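# Pass a ball on a roped ring to the far stand

## Task

Shift the ball off its current stand and onto the second stand, which sits in the gap between the benches beyond the reach of every hand. The ball sits on a ring resting on the stand's collar, and that ring is tied by ropes to one metal block on each arm's bench. The job is done only when the ring lies on the second stand's collar with the ball on top and every block rests on a bench. Tilting or yanking the ring can make the ball roll off.

## Robot and tools

Robots: three Kinova Gen3 arms, arm1, arm2 and arm3, each carrying a five-fingered right hand. Each arm stands on its own bench, and the bench tops are at z=0.950. The bases in the scene frame are: arm1 at (+0.017, +1.466, +1.009), quat_wxyz (+0.721, +0.006, -0.002, -0.693); arm2 at (-1.217, -0.824, +0.972), quat (+0.970, +0.000, -0.006, +0.244); arm3 at (+1.296, -0.688, +0.986), quat (+0.283, -0.002, +0.003, +0.959). A base faces along its own +x. Each hand reaches about 1.06 m from its joint-1 axis. No hand can reach the target stand, so the ball must be brought there by pulling the ropes through the blocks.

Frame: there is one scene frame, in metres, with the origin on the floor and +z up. The hand point sits 0.045 m in front of the palm. Its +z runs along the straightened fingers, +y points out of the palm, and +x runs across the palm away from the thumb. The printed hand position gets less accurate at long reach.

move: this tool runs one action. It takes optional keys arm1, arm2 and arm3, one object per arm, plus cameras. Inside an arm's object:
- joints: a dict of absolute targets keyed by name. joint1_rad to joint7_rad are in radians. Limits are ±6.283 for joints 1, 3, 5 and 7, ±2.249 for joint 2, ±2.579 for joint 4 and ±2.099 for joint 6. Hand keys use a -1 to 1 scale. For hand_little, hand_ring, hand_middle, hand_index and hand_thumb_bend, +1 is straight or open and -1 is curled. For hand_thumb_turn, +1 puts the thumb beside the palm and -1 puts it opposite the fingers. hand_force_limit runs from -1 to 1 and maps to about 0 to 10 N at the fingertip (15 N for the thumb). hand_speed runs from -0.96 to 1; full speed is reached at +0.48. Both of these are settings only.
- target: a list of 7 numbers [x, y, z, qw, qx, qy, qz]. It is an absolute pose of the hand point in the scene frame, in metres plus a unit quaternion. The hand travels there in a straight line from its hand_target. When target is used, joints may hold only the hand_ keys.
- speed: the top hand speed in m/s, from 0.002 to 0.5, default 0.25. Turning is capped at twice this figure in rad/s.
- min_time_s: a floor in seconds (0.1 to 8) on how long this arm's joint motions take.

All arms in one action start together. Hand paths within an action finish together, after at most 10 s, and an action never runs past 15 s. Paths do not avoid obstacles or other arms. The hand may lag, drift or overshoot the speed, especially with the arm stretched out. An arm that is left out may keep pushing toward its earlier target. Calling move with no action returns the full state plus all images.

cameras: arm1_cam_wrist, arm2_cam_wrist, arm3_cam_wrist, cam_low, cam_side, cam_top, or "all". An empty list returns no images. A wrong name invalidates the call.

wait: takes seconds (0 to 10) and lets the simulation run with no new commands. It also accepts cameras. zoom_image: takes camera plus region [x0, y0, x1, y1] in image pixels, measured from the top-left, at most 504 by 504. It only works on a camera from the newest image set. show_instructions: shows the reference pages. finished_scene: ends the scene for good, with optional scene=1.

Result lines: move lists the arms that received a motion. "as last shown" means an arm got nothing this call, so its status lines read "not commanded". hand is the hand-point pose. hand_target is the pose the current joint targets lead to. The status words are:
- done: within 1 cm and 2 degrees, or within the joint tolerance.
- off_target: resting short of the goal and possibly still pushing.
- time_out: a stop; the joint then holds where it came to rest.
- not_followed, "joint command not followed", "pose unreachable": a safety check is holding the arm back.

Joint velocities are in rad/s; "within noise" means the arm is still. Joint torques are in N m, and positive points toward increasing joint values. Flange force is the outside force on the end effector along the flange axes; it is approximate. hand_stopped_by gives one word per motor, in the order little, ring, middle, index, thumb_bend, thumb_turn. The words are moving, target, force, stalled and fault. The *_load_n values are fingertip forces in N, positive when the finger is pushed open. If a grip is lost, the loads drop to near 0.

Gripping: a finger motor starts only when its target changes by 0.002 or more. It stops at the target, or when its load reaches hand_force_limit, and then locks. The session starts with a limit of 0 and hand_speed -0.8. For a soft grip, use hand_speed -0.94 or below. To grip harder, raise the limit and send a more-closed target. To loosen, send a more-open target. Putting the thumb in front of the palm lets the hand wrap objects 0.035 to 0.065 m thick; handles down to about 0.025 m can be held. A wrist bracket on the little-finger side sticks out and can collide with things.

Hazards to avoid:
- Any hard contact between two robots; this ends the scene. Closing fingers onto another arm's fingers counts as such contact.
- Hard hits, or a joint drifting more than 5 degrees from its plan. Either gives a torque fault, which halts that arm for 10 s; resend targets afterwards. The torque limits are 104.5 N m for joints 1-4 and 51.3 N m for joints 5-7, and held weight counts toward them.
- Long pushing or stretched-out holding, which heats the motors. Watch for MOTOR HOT and OVER-TEMPERATURE FAULT, and resend any key marked limit_stop_at_motor_heat.
- Letting objects leave the work area or reach the floor.
- Drops, releasing moving parts, slams, or pulling hard on fingers.
- Jerking or tilting the ring, since that can make the ball roll off.

Between calls, each robot keeps its last command, and small disturbances may nudge loose objects. Finish only once the result holds with the robots still: ring on the second stand's collar, ball on the ring, and all blocks resting on benches.

Each tool is called as a command line: name --argument value for each argument, lists and objects as JSON in quotes; but a table of rows of numbers goes row by row, as --pt "numbers of a row", without its own name.

Reference images:

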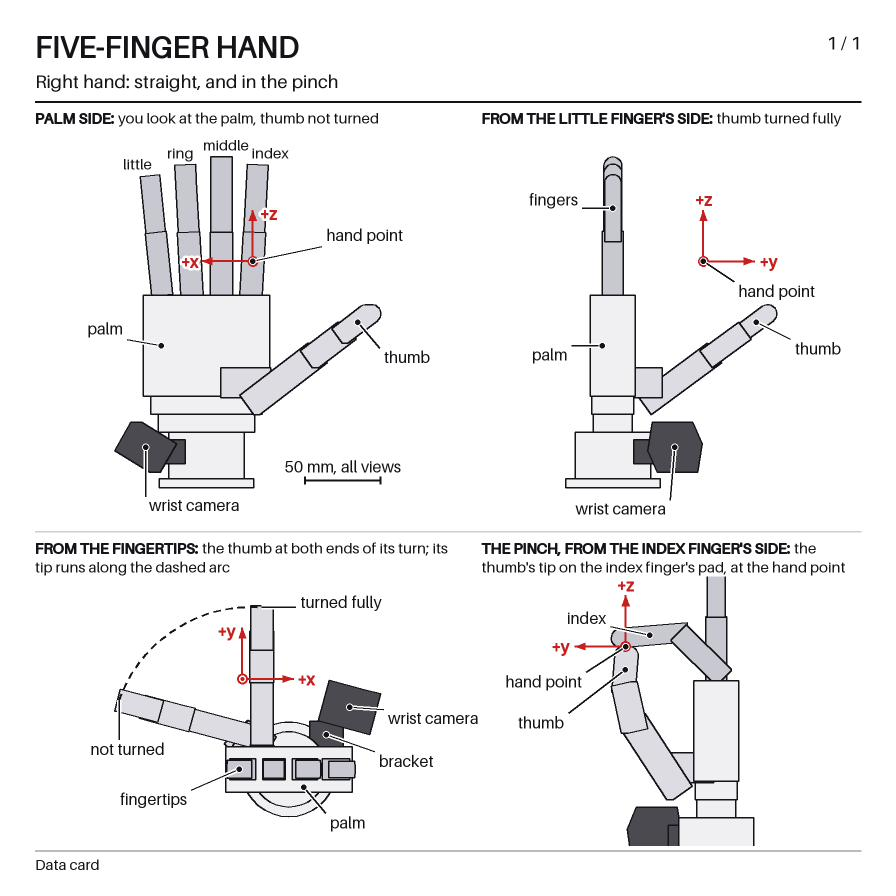

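## Session

move

Scene clock: 0.00 s.
Joint torques (N m): no reading
Flange force (N): no reading
Joint velocities: within noise
arm1.joint_positions: joint1_rad=+0.866 joint2_rad=-0.454 joint3_rad=-0.100 joint4_rad=+1.587 joint5_rad=-0.091 joint6_rad=+2.028 joint7_rad=-1.711 hand_little=+1.000 hand_ring=+1.000 hand_middle=+1.000 hand_index=+1.000 hand_thumb_turn=+1.000 hand_thumb_bend=+1.000 hand_force_limit=+0.000 hand_speed=-0.800
arm1.joint_status: not commanded
arm1.hand_stopped_by: target,target,target,target,target,target
arm1.little_load_n: 0.5
arm1.ring_load_n: 0.0
arm1.middle_load_n: 0.5
arm1.index_load_n: 0.0
arm1.thumb_bend_load_n: 0.0
arm1.thumb_turn_load_n: 0.0
arm1.hand: x=-0.0258 y=+1.3228 z=+1.4829 quat_wxyz=(-0.011, -0.933, -0.358, -0.025) (m; scene frame)
arm1.hand_target: x=-0.0258 y=+1.3228 z=+1.4829 quat_wxyz=(-0.011, -0.933, -0.358, -0.025) (m; scene frame)
arm1.hand_status: not commanded
arm2.joint_positions: joint1_rad=-0.469 joint2_rad=-0.532 joint3_rad=+0.014 joint4_rad=+1.456 joint5_rad=-0.010 joint6_rad=+2.016 joint7_rad=-1.667 hand_little=+1.000 hand_ring=+1.000 hand_middle=+1.000 hand_index=+1.000 hand_thumb_turn=+1.000 hand_thumb_bend=+1.000 hand_force_limit=+0.000 hand_speed=-0.800
arm2.joint_status: not commanded
arm2.hand_stopped_by: target,target,target,target,target,target
arm2.little_load_n: 0.0
arm2.ring_load_n: 0.0
arm2.middle_load_n: 0.0
arm2.index_load_n: 0.0
arm2.thumb_bend_load_n: 0.0
arm2.thumb_turn_load_n: 0.0
arm2.hand: x=-1.1707 y=-0.6943 z=+1.5020 quat_wxyz=(-0.089, +0.415, -0.904, -0.056) (m; scene frame)
arm2.hand_target: x=-1.1707 y=-0.6943 z=+1.5020 quat_wxyz=(-0.089, +0.415, -0.904, -0.056) (m; scene frame)
arm2.hand_status: not commanded
arm3.joint_positions: joint1_rad=+0.653 joint2_rad=-0.561 joint3_rad=-0.042 joint4_rad=+1.321 joint5_rad=-0.087 joint6_rad=+1.858 joint7_rad=-1.598 hand_little=+1.000 hand_ring=+1.000 hand_middle=+1.000 hand_index=+1.000 hand_thumb_turn=+1.000 hand_thumb_bend=+1.000 hand_force_limit=+0.000 hand_speed=-0.800
arm3.joint_status: not commanded
arm3.hand_stopped_by: target,target,target,target,target,target
arm3.little_load_n: 0.0
arm3.ring_load_n: 0.0
arm3.middle_load_n: 0.0
arm3.index_load_n: 0.0
arm3.thumb_bend_load_n: 0.0
arm3.thumb_turn_load_n: 0.0
arm3.hand: x=+1.1650 y=-0.5444 z=+1.5931 quat_wxyz=(-0.117, +0.807, -0.532, -0.227) (m; scene frame)
arm3.hand_target: x=+1.1650 y=-0.5444 z=+1.5931 quat_wxyz=(-0.117, +0.807, -0.532, -0.227) (m; scene frame)
arm3.hand_status: not commanded
pictures: arm1_cam_wrist, arm2_cam_wrist, arm3_cam_wrist, cam_low, cam_side, cam_top

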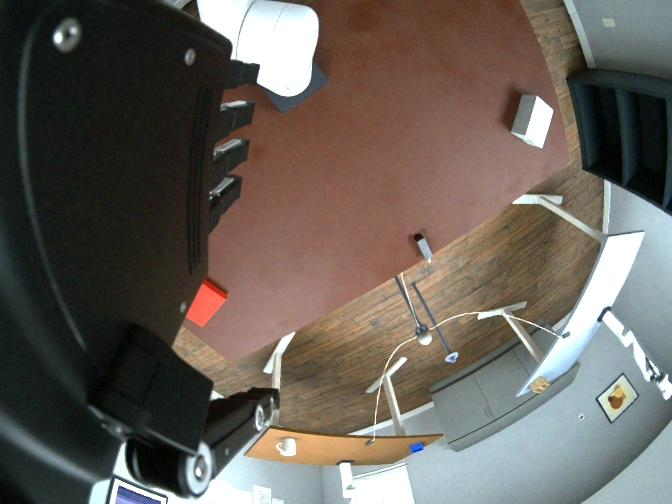

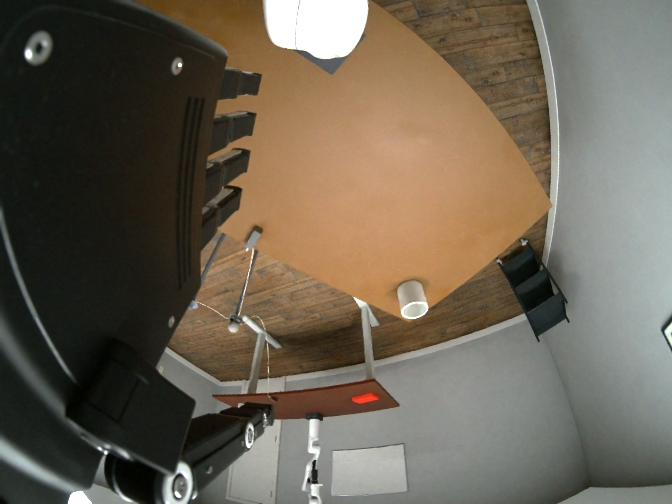

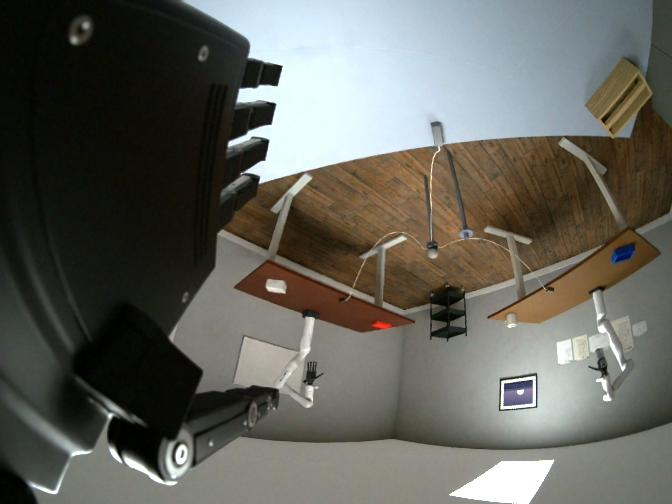

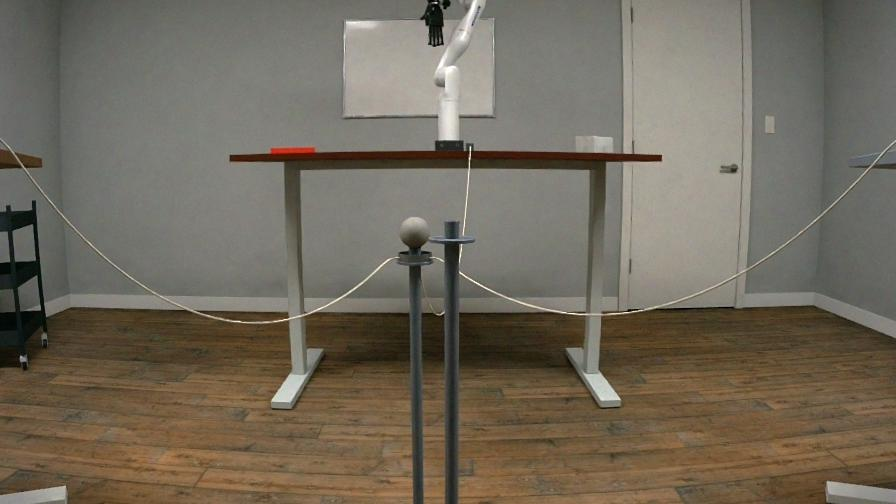

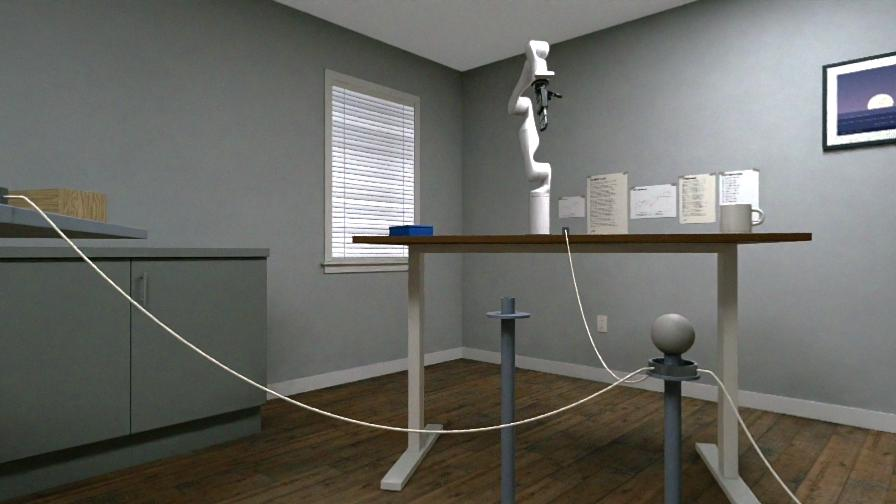

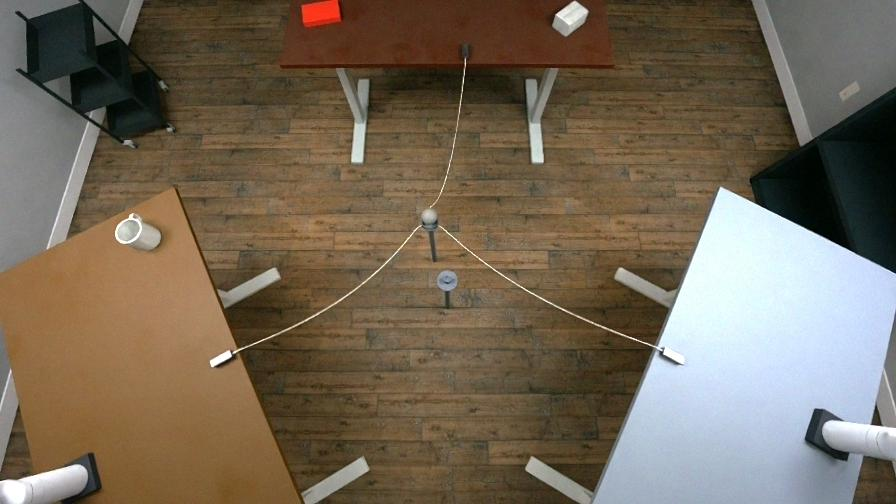

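zoom_image --camera "cam_low" --region '[340, 180, 540, 340]'

zoom_image --camera "cam_side" --region '[440, 270, 760, 450]'

zoom_image --camera "cam_top" --region '[370, 170, 530, 320]'

zoom_image --camera "cam_top" --region '[180, 320, 280, 390]'

zoom_image --camera "cam_top" --region '[630, 320, 730, 390]'

zoom_image --camera "cam_top" --region '[415, 20, 515, 90]'

Scaled by 2.520 from the camera's image (finer frame: 1280x720).

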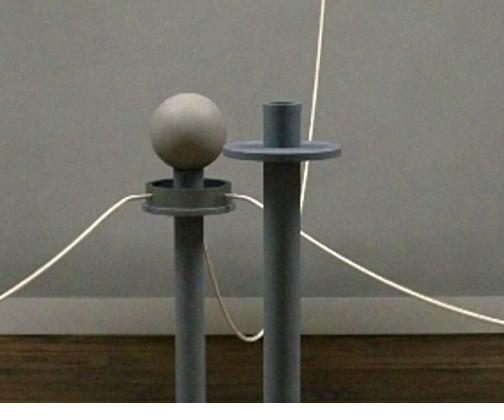

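Scaled by 1.575 from the camera's image (finer frame: 1280x720).

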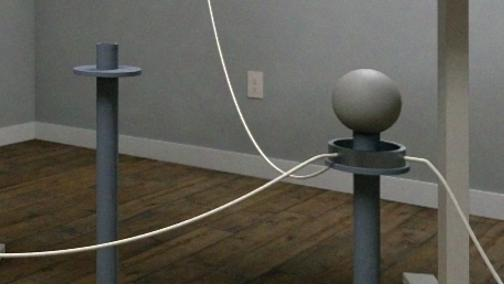

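Scaled by 3.150 from the camera's image (finer frame: 1280x720).

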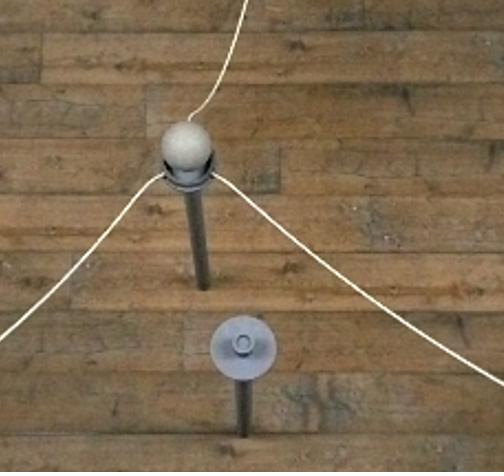

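Scaled by 5.040 from the camera's image (finer frame: 1280x720).

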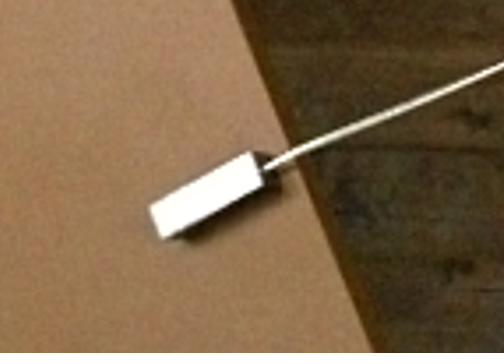

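Scaled by 5.040 from the camera's image (finer frame: 1280x720).

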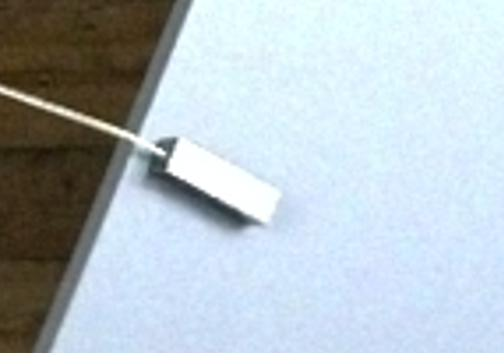

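Scaled by 5.040 from the camera's image (finer frame: 1280x720).

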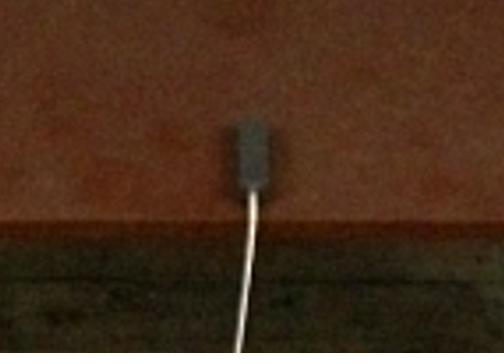

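move --arm1 '{"target": [0.101, 0.90, 1.18, 0.3536, -0.6124, -0.6124, 0.3536], "speed": 0.25, "joints": {"hand_thumb_turn": -1, "hand_speed": 0}}' --arm2 '{"target": [-0.78, -0.414, 1.18, 0.1252, -0.2168, 0.8384, -0.4841], "speed": 0.25, "joints": {"hand_thumb_turn": -1, "hand_speed": 0}}' --arm3 '{"target": [0.785, -0.432, 1.18, 0.4830, -0.8365, 0.2241, -0.1294], "speed": 0.25, "joints": {"hand_thumb_turn": -1, "hand_speed": 0}}' --cameras '["all"]'

Scene clock: 19.40 s.
Joint torques (N m): arm1=[-0.2 -22.37 -2.27 -4.5 1.47 1.66 0.04] | arm2=[0.57 -24.41 0.97 -7.17 1.76 1.29 0.05] | arm3=[-0.61 21.62 6.76 -5.38 2.08 0.54 -0.46]
Flange force (N): arm1=[-2.1 0.2 -1.8] | arm2=[1.2 1.4 1.3] | arm3=[-0.1 1.0 2.1]
move: arm1 done; arm2 done; arm3 done
Joint velocities: within noise
arm1.joint_positions: joint1_rad=-0.282 joint2_rad=+1.054 joint3_rad=-0.693 joint4_rad=+1.035 joint5_rad=+1.268 joint6_rad=+2.101 joint7_rad=-2.441 hand_little=+1.000 hand_ring=+1.000 hand_middle=+1.000 hand_index=+1.000 hand_thumb_turn=-1.000 hand_thumb_bend=+1.000 hand_force_limit=+0.000 hand_speed=+0.000
arm1.joint_status: all done
arm1.hand_stopped_by: target,target,target,target,target,target
arm1.little_load_n: 0.0
arm1.ring_load_n: 0.0
arm1.middle_load_n: 0.0
arm1.index_load_n: 0.0
arm1.thumb_bend_load_n: 0.0
arm1.thumb_turn_load_n: 0.0
arm1.hand: x=+0.1010 y=+0.9000 z=+1.1800 quat_wxyz=(+0.354, -0.612, -0.612, +0.354)
arm1.hand_target: x=+0.1010 y=+0.9000 z=+1.1800 quat_wxyz=(+0.354, -0.612, -0.612, +0.354)
arm1.hand_status: done (0.000 m and 0.0 deg from the pose sent, 0.535 m and 77.8 deg at the start; a joint's target at an end of its range on 37 of 108 steps)
arm2.joint_positions: joint1_rad=-0.637 joint2_rad=+1.089 joint3_rad=-0.100 joint4_rad=+0.688 joint5_rad=+0.922 joint6_rad=+2.029 joint7_rad=-2.134 hand_little=+1.000 hand_ring=+1.000 hand_middle=+1.000 hand_index=+1.000 hand_thumb_turn=-1.000 hand_thumb_bend=+1.000 hand_force_limit=+0.000 hand_speed=+0.000
arm2.joint_status: all done
arm2.hand_stopped_by: target,target,target,target,target,target
arm2.little_load_n: 0.0
arm2.ring_load_n: 0.0
arm2.middle_load_n: -0.5
arm2.index_load_n: 0.0
arm2.thumb_bend_load_n: 0.0
arm2.thumb_turn_load_n: 0.0
arm2.hand: x=-0.7800 y=-0.4140 z=+1.1800 quat_wxyz=(-0.125, +0.217, -0.838, +0.484)
arm2.hand_target: x=-0.7800 y=-0.4140 z=+1.1800 quat_wxyz=(-0.125, +0.217, -0.838, +0.484)
arm2.hand_status: done (0.000 m and 0.0 deg from the pose sent, 0.579 m and 67.5 deg at the start)
arm3.joint_positions: joint1_rad=+2.213 joint2_rad=-1.099 joint3_rad=-2.154 joint4_rad=+1.122 joint5_rad=+0.194 joint6_rad=+1.439 joint7_rad=-1.787 hand_little=+1.000 hand_ring=+1.000 hand_middle=+1.000 hand_index=+1.000 hand_thumb_turn=-1.000 hand_thumb_bend=+1.000 hand_force_limit=+0.000 hand_speed=+0.000
arm3.joint_status: all done
arm3.hand_stopped_by: target,target,target,target,target,target
arm3.little_load_n: 0.0
arm3.ring_load_n: 0.0
arm3.middle_load_n: 0.0
arm3.index_load_n: 0.0
arm3.thumb_bend_load_n: 0.0
arm3.thumb_turn_load_n: 0.0
arm3.hand: x=+0.7850 y=-0.4320 z=+1.1800 quat_wxyz=(-0.483, +0.837, -0.224, +0.129)
arm3.hand_target: x=+0.7850 y=-0.4320 z=+1.1800 quat_wxyz=(-0.483, +0.837, -0.224, +0.129)
arm3.hand_status: done (0.000 m and 0.0 deg from the pose sent, 0.572 m and 69.5 deg at the start; pose on its path clipped on 11 of 108 steps)
pictures: arm1_cam_wrist, arm2_cam_wrist, arm3_cam_wrist, cam_low, cam_side, cam_top
arm1_cam_wrist: T_world_to_cam=[[0.52105, 0.27532, -0.8079, 0.65053], [0.56276, -0.82248, 0.08266, 0.58307], [-0.64172, -0.49772, -0.58349, 1.31935]] pos_world=[0.17957, 0.95713, 1.2472]
arm2_cam_wrist: T_world_to_cam=[[-0.47926, 0.30461, -0.82312, 0.72097], [0.46138, 0.88524, 0.05896, 0.66118], [0.74662, -0.35151, -0.5648, 1.21332]] pos_world=[-0.86541, -0.37843, 1.23974]
arm3_cam_wrist: T_world_to_cam=[[0.03582, -0.532, -0.84598, 0.74106], [-0.99449, -0.10244, 0.02231, 0.7088], [-0.09853, 0.84052, -0.53274, 1.18117]] pos_world=[0.79472, -0.52595, 1.24037]

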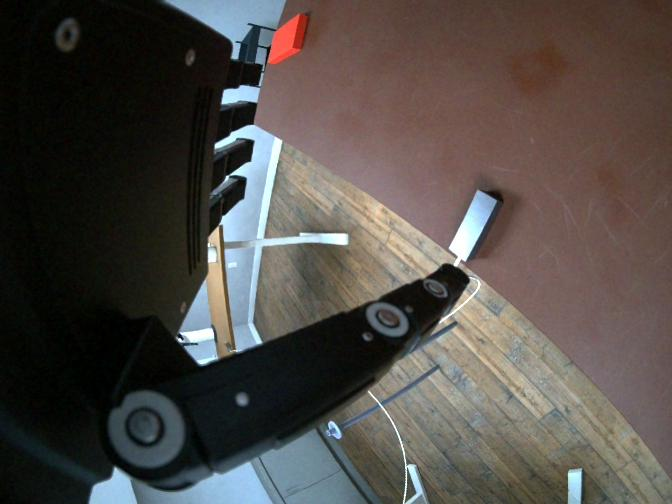

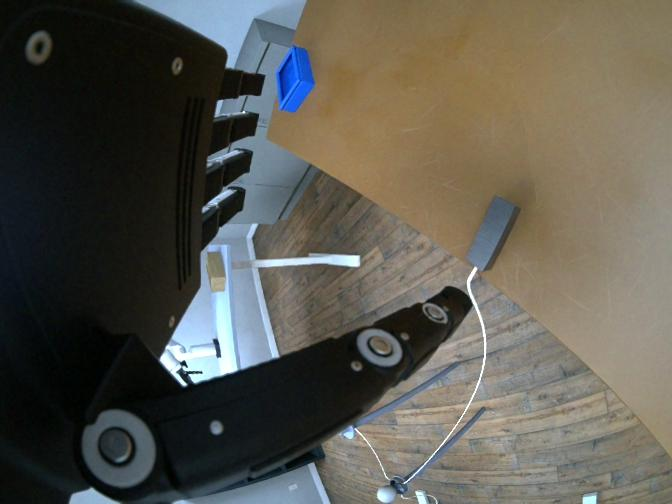

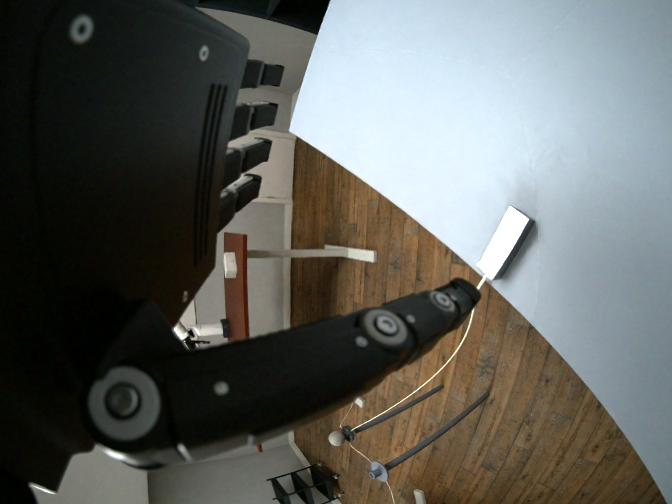

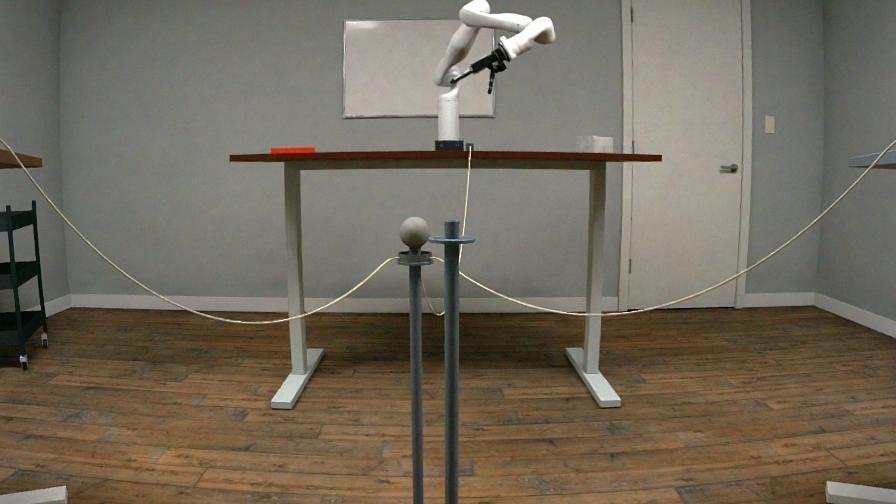

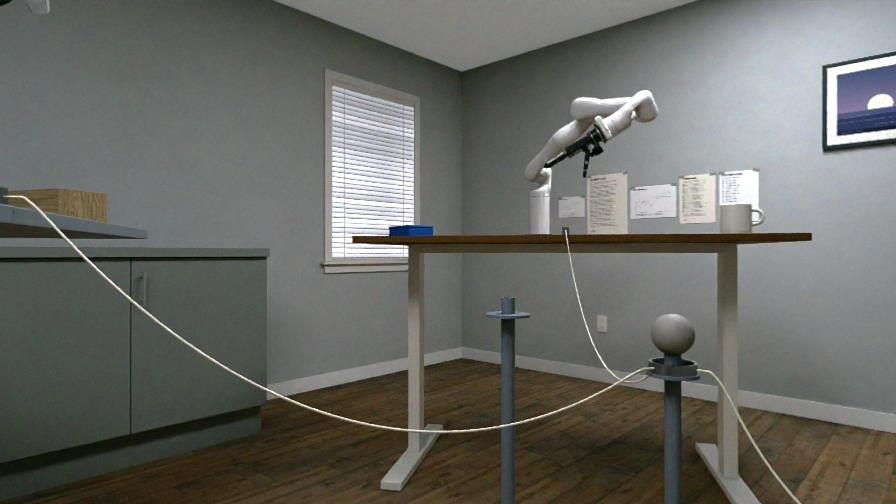

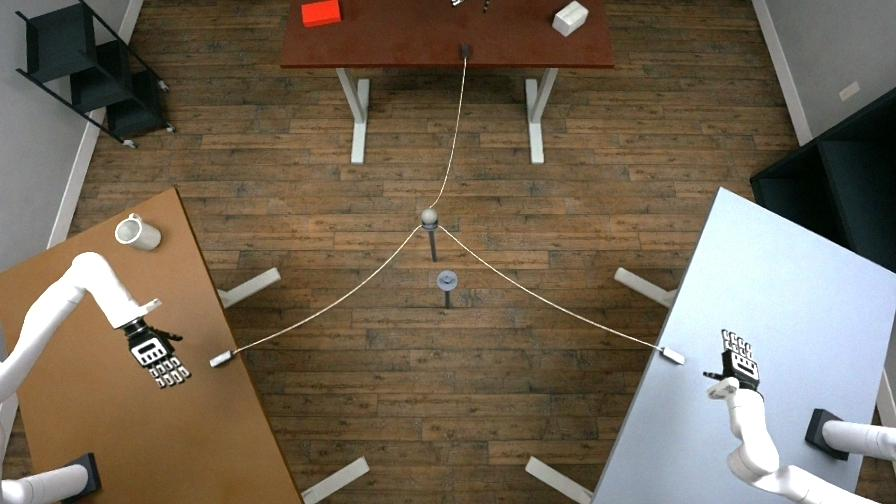

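zoom_image --camera "arm1_cam_wrist" --region '[400, 150, 560, 310]'

zoom_image --camera "arm2_cam_wrist" --region '[400, 150, 560, 310]'

zoom_image --camera "arm3_cam_wrist" --region '[420, 160, 580, 320]'

Scaled by 3.150 from the camera's image (finer frame: 960x720).

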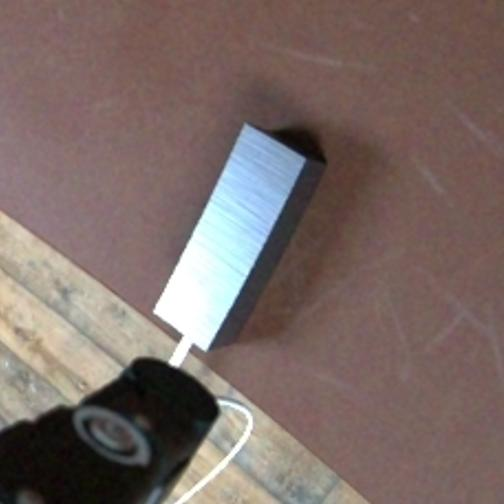

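Scaled by 3.150 from the camera's image (finer frame: 960x720).

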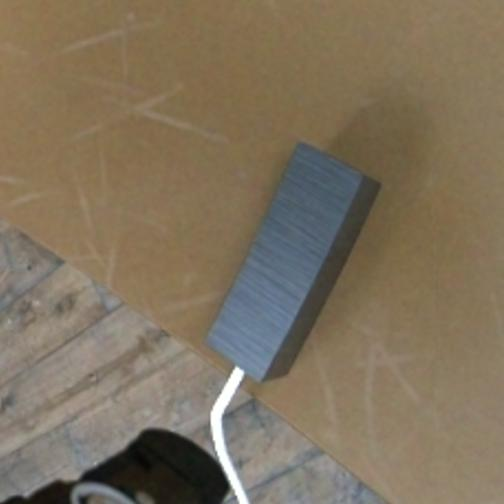

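Scaled by 3.150 from the camera's image (finer frame: 960x720).

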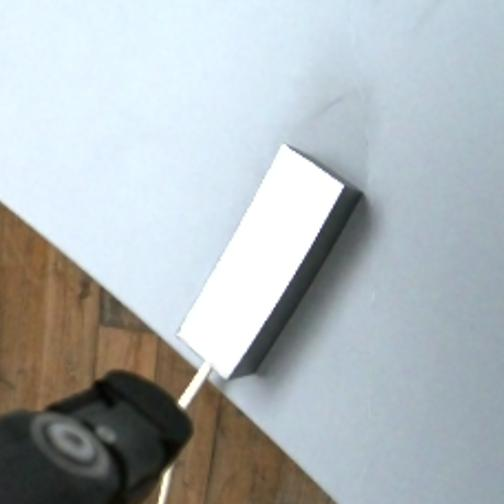

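move --arm1 '{"target": [0.0765, 0.8736, 1.03, -0.3517, 0.6092, 0.6156, -0.3554], "speed": 0.15, "joints": {"hand_thumb_bend": 0.6, "hand_index": 0.5, "hand_middle": 0.5, "hand_ring": 0.5, "hand_speed": 0}}' --arm2 '{"target": [-0.7572, -0.4185, 1.03, 0.1347, -0.2332, 0.8340, -0.4815], "speed": 0.15, "joints": {"hand_thumb_bend": 0.6, "hand_index": 0.5, "hand_middle": 0.5, "hand_ring": 0.5, "hand_speed": 0}}' --arm3 '{"target": [0.7685, -0.4144, 1.03, 0.4841, -0.8384, 0.2168, -0.1252], "speed": 0.15, "joints": {"hand_thumb_bend": 0.6, "hand_index": 0.5, "hand_middle": 0.5, "hand_ring": 0.5, "hand_speed": 0}}' --cameras '["arm1_cam_wrist", "arm2_cam_wrist", "arm3_cam_wrist", "cam_top"]'

zoom_image --camera "arm1_cam_wrist" --region '[200, 50, 600, 450]'

zoom_image --camera "arm2_cam_wrist" --region '[200, 50, 600, 450]'

zoom_image --camera "arm3_cam_wrist" --region '[200, 50, 600, 450]'

Scene clock: 24.87 s.
Joint torques (N m): arm1=[-0.26 -23.4 -2.14 -3.76 1.41 1.82 0.02] | arm2=[0.65 -25 1 -6.54 1.66 1.63 0.08] | arm3=[-0.56 22.93 7.14 -3.97 1.93 0.84 -0.48]
Flange force (N): arm1=[-2.4 0.5 -1.3] | arm2=[1.7 1.2 1.3] | arm3=[0.9 0.6 2.3]
move: arm1 done; arm2 done; arm3 done
Joint velocities: within noise
arm1.joint_positions: joint1_rad=-0.246 joint2_rad=+1.288 joint3_rad=-0.649 joint4_rad=+1.025 joint5_rad=+1.341 joint6_rad=+1.923 joint7_rad=-2.556 hand_little=+1.000 hand_ring=+0.500 hand_middle=+0.500 hand_index=+0.500 hand_thumb_turn=-1.000 hand_thumb_bend=+0.600 hand_force_limit=+0.000 hand_speed=+0.000
arm1.joint_status: all done
arm1.hand_stopped_by: target,target,target,target,target,target
arm1.little_load_n: 0.0
arm1.ring_load_n: 0.0
arm1.middle_load_n: 0.0
arm1.index_load_n: 0.0
arm1.thumb_bend_load_n: 0.0
arm1.thumb_turn_load_n: 0.5
arm1.hand: x=+0.0765 y=+0.8736 z=+1.0300 quat_wxyz=(+0.352, -0.609, -0.616, +0.355)
arm1.hand_target: x=+0.0765 y=+0.8736 z=+1.0300 quat_wxyz=(+0.352, -0.609, -0.616, +0.355)
arm1.hand_status: done (0.000 m and 0.0 deg from the pose sent, 0.154 m and 0.6 deg at the start)
arm2.joint_positions: joint1_rad=-0.600 joint2_rad=+1.257 joint3_rad=-0.125 joint4_rad=+0.811 joint5_rad=+0.914 joint6_rad=+1.803 joint7_rad=-2.328 hand_little=+1.000 hand_ring=+0.500 hand_middle=+0.500 hand_index=+0.500 hand_thumb_turn=-1.000 hand_thumb_bend=+0.600 hand_force_limit=+0.000 hand_speed=+0.000
arm2.joint_status: all done
arm2.hand_stopped_by: target,target,target,target,target,target
arm2.little_load_n: 0.0
arm2.ring_load_n: 0.0
arm2.middle_load_n: 0.0
arm2.index_load_n: 0.0
arm2.thumb_bend_load_n: 0.0
arm2.thumb_turn_load_n: 0.0
arm2.hand: x=-0.7572 y=-0.4185 z=+1.0300 quat_wxyz=(-0.135, +0.233, -0.834, +0.482)
arm2.hand_target: x=-0.7572 y=-0.4185 z=+1.0300 quat_wxyz=(-0.135, +0.233, -0.834, +0.482)
arm2.hand_status: done (0.000 m and 0.0 deg from the pose sent, 0.152 m and 2.2 deg at the start)
arm3.joint_positions: joint1_rad=+2.272 joint2_rad=-1.330 joint3_rad=-2.236 joint4_rad=+1.115 joint5_rad=+0.117 joint6_rad=+1.273 joint7_rad=-1.931 hand_little=+1.000 hand_ring=+0.500 hand_middle=+0.500 hand_index=+0.500 hand_thumb_turn=-1.000 hand_thumb_bend=+0.600 hand_force_limit=+0.000 hand_speed=+0.000
arm3.joint_status: all done
arm3.hand_stopped_by: target,target,target,target,target,target
arm3.little_load_n: 0.0
arm3.ring_load_n: 0.0
arm3.middle_load_n: -0.5
arm3.index_load_n: 0.0
arm3.thumb_bend_load_n: 0.0
arm3.thumb_turn_load_n: 0.0
arm3.hand: x=+0.7685 y=-0.4144 z=+1.0300 quat_wxyz=(-0.484, +0.838, -0.217, +0.125)
arm3.hand_target: x=+0.7685 y=-0.4144 z=+1.0300 quat_wxyz=(-0.484, +0.838, -0.217, +0.125)
arm3.hand_status: done (0.000 m and 0.0 deg from the pose sent, 0.152 m and 1.0 deg at the start)
arm1_cam_wrist: T_world_to_cam=[[0.5182, 0.28081, -0.80784, 0.54473], [0.57132, -0.81656, 0.08265, 0.58174], [-0.63644, -0.50436, -0.58357, 1.20844]] pos_world=[0.15446, 0.93155, 1.0972]
arm2_cam_wrist: T_world_to_cam=[[-0.49081, 0.28569, -0.8231, 0.59315], [0.42638, 0.90262, 0.05904, 0.64423], [0.7598, -0.32197, -0.56483, 1.13232]] pos_world=[-0.8439, -0.38637, 1.08974]
arm3_cam_wrist: T_world_to_cam=[[0.04512, -0.53129, -0.84599, 0.61728], [-0.99255, -0.11976, 0.02228, 0.68891], [-0.11316, 0.83868, -0.53274, 1.09529]] pos_world=[0.77987, -0.50814, 1.09037]

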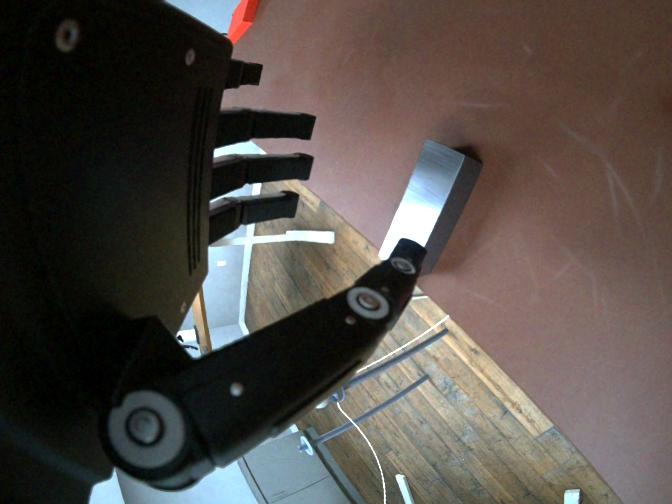

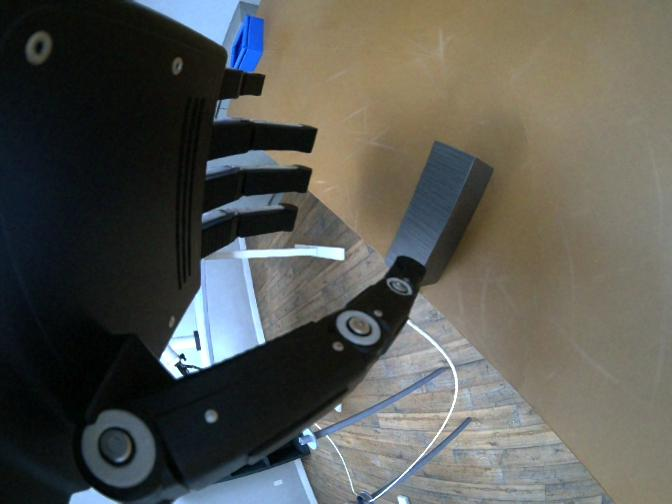

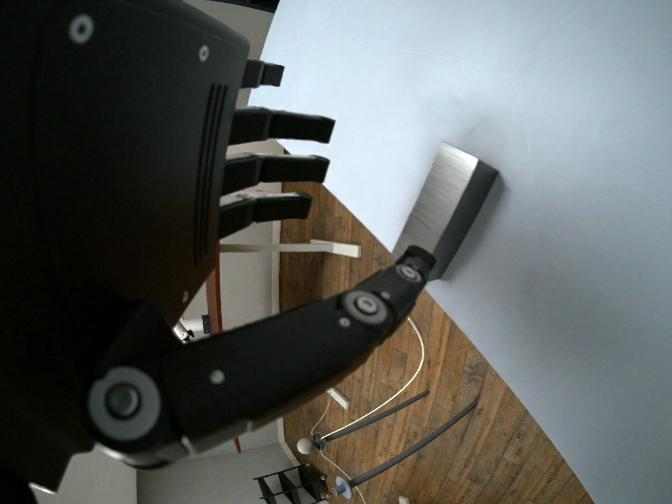

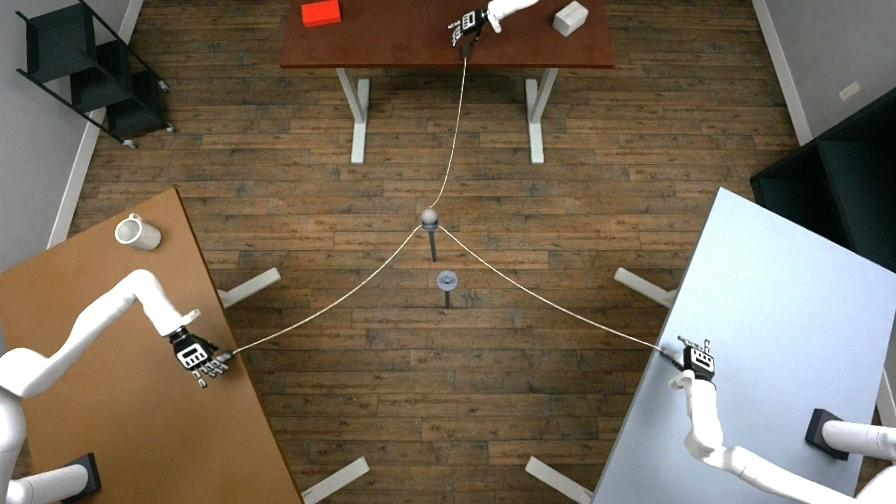

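Scaled by 1.260 from the camera's image (finer frame: 960x720).

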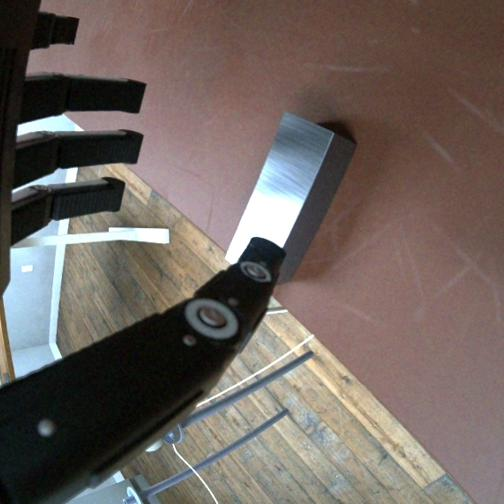

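Scaled by 1.260 from the camera's image (finer frame: 960x720).

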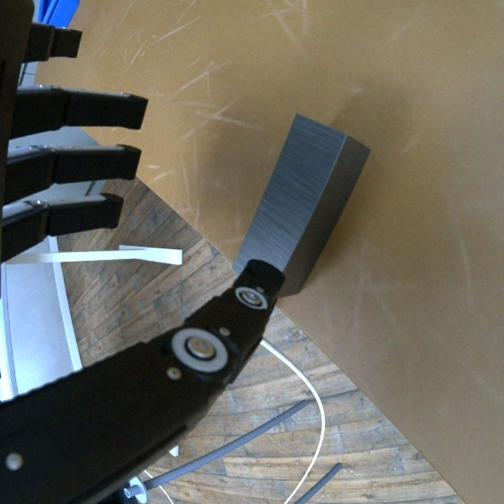

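Scaled by 1.260 from the camera's image (finer frame: 960x720).

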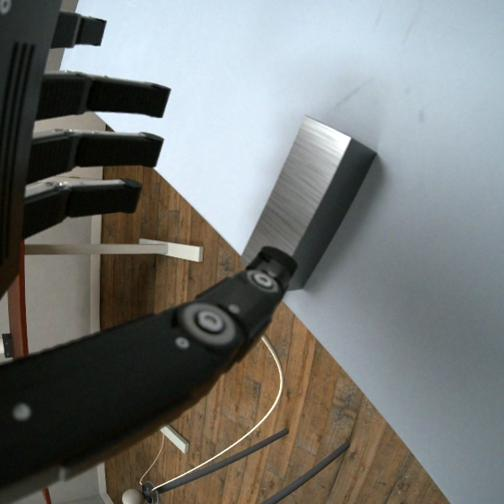

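move --arm1 '{"target": [0.0747, 0.8715, 0.984, -0.3517, 0.6092, 0.6156, -0.3554], "speed": 0.1}' --arm2 '{"target": [-0.7612, -0.4236, 0.984, 0.1347, -0.2332, 0.8340, -0.4815], "speed": 0.1}' --arm3 '{"target": [0.7703, -0.4102, 0.984, 0.4841, -0.8384, 0.2168, -0.1252], "speed": 0.1}' --cameras '["arm1_cam_wrist", "arm2_cam_wrist", "arm3_cam_wrist"]'

zoom_image --camera "arm1_cam_wrist" --region '[250, 80, 500, 330]'

zoom_image --camera "arm2_cam_wrist" --region '[250, 80, 500, 330]'

zoom_image --camera "arm3_cam_wrist" --region '[250, 80, 500, 330]'

Scene clock: 27.87 s.
Joint torques (N m): arm1=[-0.18 -23.62 -2.03 -3.47 1.29 1.84 0.02] | arm2=[0.64 -25.02 1.01 -6.16 1.56 1.72 0.06] | arm3=[-0.59 23.11 7.12 -3.43 1.88 0.93 -0.46]
Flange force (N): arm1=[-3.2 1.1 -1.5] | arm2=[1.3 1.3 1.1] | arm3=[0.7 0.5 2.3]
move: arm1 done; arm2 done; arm3 done
Joint velocities: within noise
arm1.joint_positions: joint1_rad=-0.253 joint2_rad=+1.370 joint3_rad=-0.635 joint4_rad=+0.990 joint5_rad=+1.362 joint6_rad=+1.882 joint7_rad=-2.583 hand_little=+1.000 hand_ring=+0.500 hand_middle=+0.500 hand_index=+0.500 hand_thumb_turn=-1.000 hand_thumb_bend=+0.600 hand_force_limit=+0.000 hand_speed=+0.000
arm1.joint_status: not commanded
arm1.hand_stopped_by: target,target,target,target,target,target
arm1.little_load_n: 0.0
arm1.ring_load_n: -0.5
arm1.middle_load_n: 0.0
arm1.index_load_n: 0.0
arm1.thumb_bend_load_n: 0.0
arm1.thumb_turn_load_n: 0.0
arm1.hand: x=+0.0747 y=+0.8715 z=+0.9840 quat_wxyz=(+0.352, -0.609, -0.616, +0.355)
arm1.hand_target: x=+0.0747 y=+0.8715 z=+0.9840 quat_wxyz=(+0.352, -0.609, -0.616, +0.355)
arm1.hand_status: done (0.000 m and 0.0 deg from the pose sent, 0.046 m and 0.0 deg at the start)
arm2.joint_positions: joint1_rad=-0.600 joint2_rad=+1.314 joint3_rad=-0.131 joint4_rad=+0.838 joint5_rad=+0.910 joint6_rad=+1.750 joint7_rad=-2.395 hand_little=+1.000 hand_ring=+0.500 hand_middle=+0.500 hand_index=+0.500 hand_thumb_turn=-1.000 hand_thumb_bend=+0.600 hand_force_limit=+0.000 hand_speed=+0.000
arm2.joint_status: not commanded
arm2.hand_stopped_by: target,target,target,target,target,target
arm2.little_load_n: 0.0
arm2.ring_load_n: 0.0
arm2.middle_load_n: 0.0
arm2.index_load_n: 0.0
arm2.thumb_bend_load_n: 0.0
arm2.thumb_turn_load_n: 0.0
arm2.hand: x=-0.7612 y=-0.4236 z=+0.9840 quat_wxyz=(-0.135, +0.233, -0.834, +0.482)
arm2.hand_target: x=-0.7612 y=-0.4236 z=+0.9840 quat_wxyz=(-0.135, +0.233, -0.834, +0.482)
arm2.hand_status: done (0.000 m and 0.0 deg from the pose sent, 0.046 m and 0.0 deg at the start)
arm3.joint_positions: joint1_rad=+2.286 joint2_rad=-1.404 joint3_rad=-2.257 joint4_rad=+1.104 joint5_rad=+0.096 joint6_rad=+1.231 joint7_rad=-1.975 hand_little=+1.000 hand_ring=+0.500 hand_middle=+0.500 hand_index=+0.500 hand_thumb_turn=-1.000 hand_thumb_bend=+0.600 hand_force_limit=+0.000 hand_speed=+0.000
arm3.joint_status: not commanded
arm3.hand_stopped_by: target,target,target,target,target,target
arm3.little_load_n: -0.5
arm3.ring_load_n: 0.0
arm3.middle_load_n: 0.0
arm3.index_load_n: 0.0
arm3.thumb_bend_load_n: 0.0
arm3.thumb_turn_load_n: 0.0
arm3.hand: x=+0.7703 y=-0.4102 z=+0.9840 quat_wxyz=(-0.484, +0.838, -0.217, +0.125)
arm3.hand_target: x=+0.7703 y=-0.4102 z=+0.9840 quat_wxyz=(-0.484, +0.838, -0.217, +0.125)
arm3.hand_status: done (0.000 m and 0.0 deg from the pose sent, 0.046 m and 0.0 deg at the start)
arm1_cam_wrist: T_world_to_cam=[[0.51815, 0.28077, -0.80789, 0.50919], [0.57133, -0.81655, 0.08265, 0.58484], [-0.63648, -0.50439, -0.58351, 1.17935]] pos_world=[0.15266, 0.92945, 1.0512]
arm2_cam_wrist: T_world_to_cam=[[-0.49079, 0.28573, -0.82309, 0.55481], [0.4264, 0.9026, 0.05908, 0.65322], [0.75981, -0.32197, -0.56483, 1.10773]] pos_world=[-0.8479, -0.39147, 1.04374]
arm3_cam_wrist: T_world_to_cam=[[0.04512, -0.53129, -0.84599, 0.5806], [-0.99256, -0.11968, 0.02223, 0.69233], [-0.11306, 0.83869, -0.53274, 1.06746]] pos_world=[0.78167, -0.50394, 1.04447]

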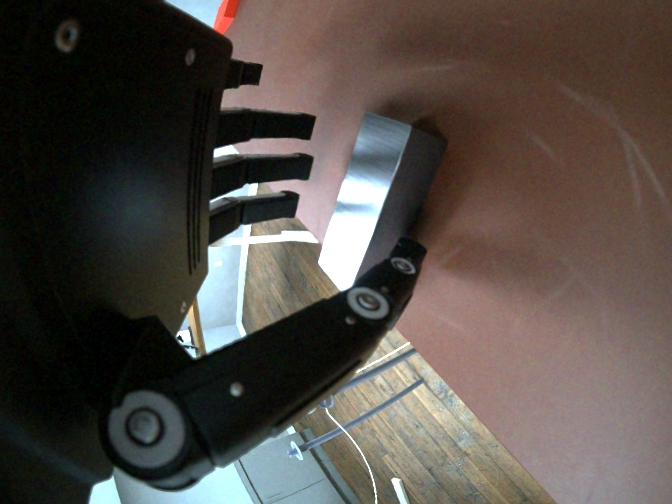

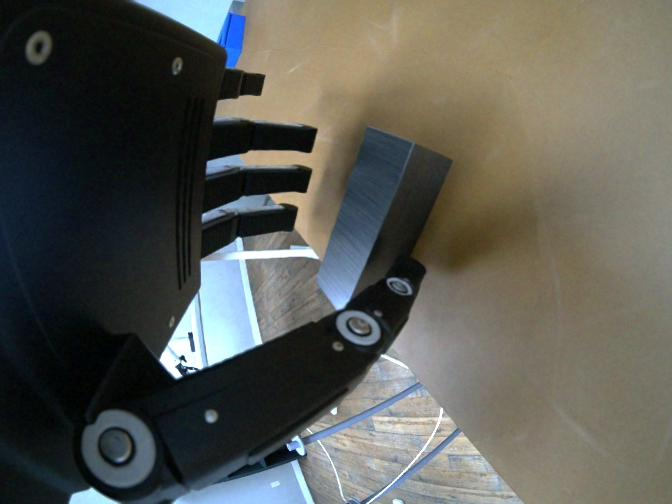

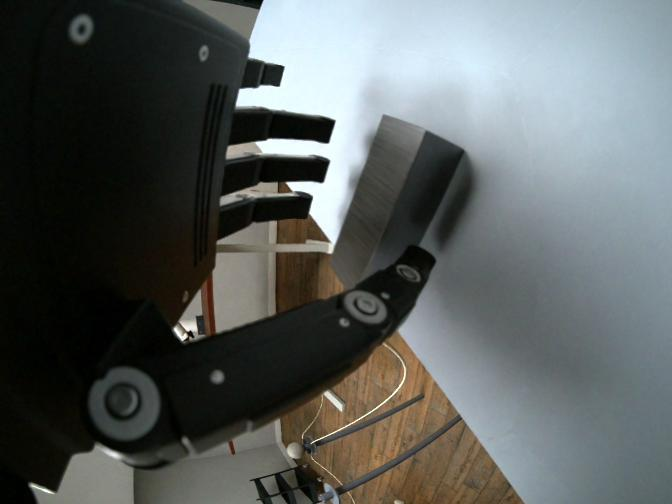

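Scaled by 2.016 from the camera's image (finer frame: 960x720).

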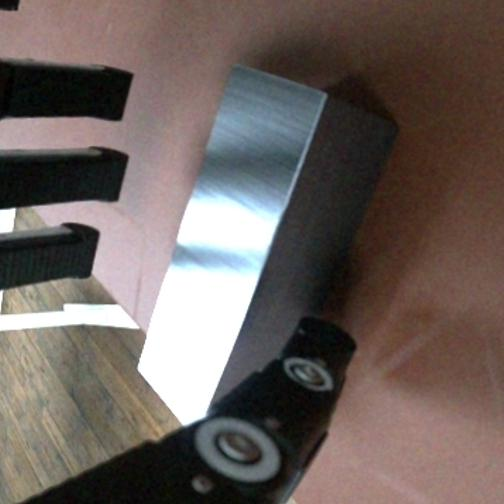

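Scaled by 2.016 from the camera's image (finer frame: 960x720).

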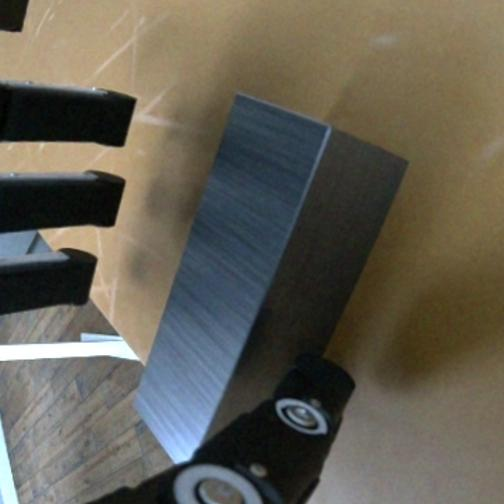

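Scaled by 2.016 from the camera's image (finer frame: 960x720).

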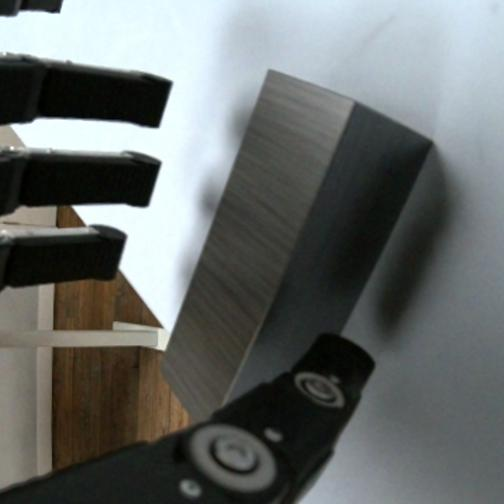

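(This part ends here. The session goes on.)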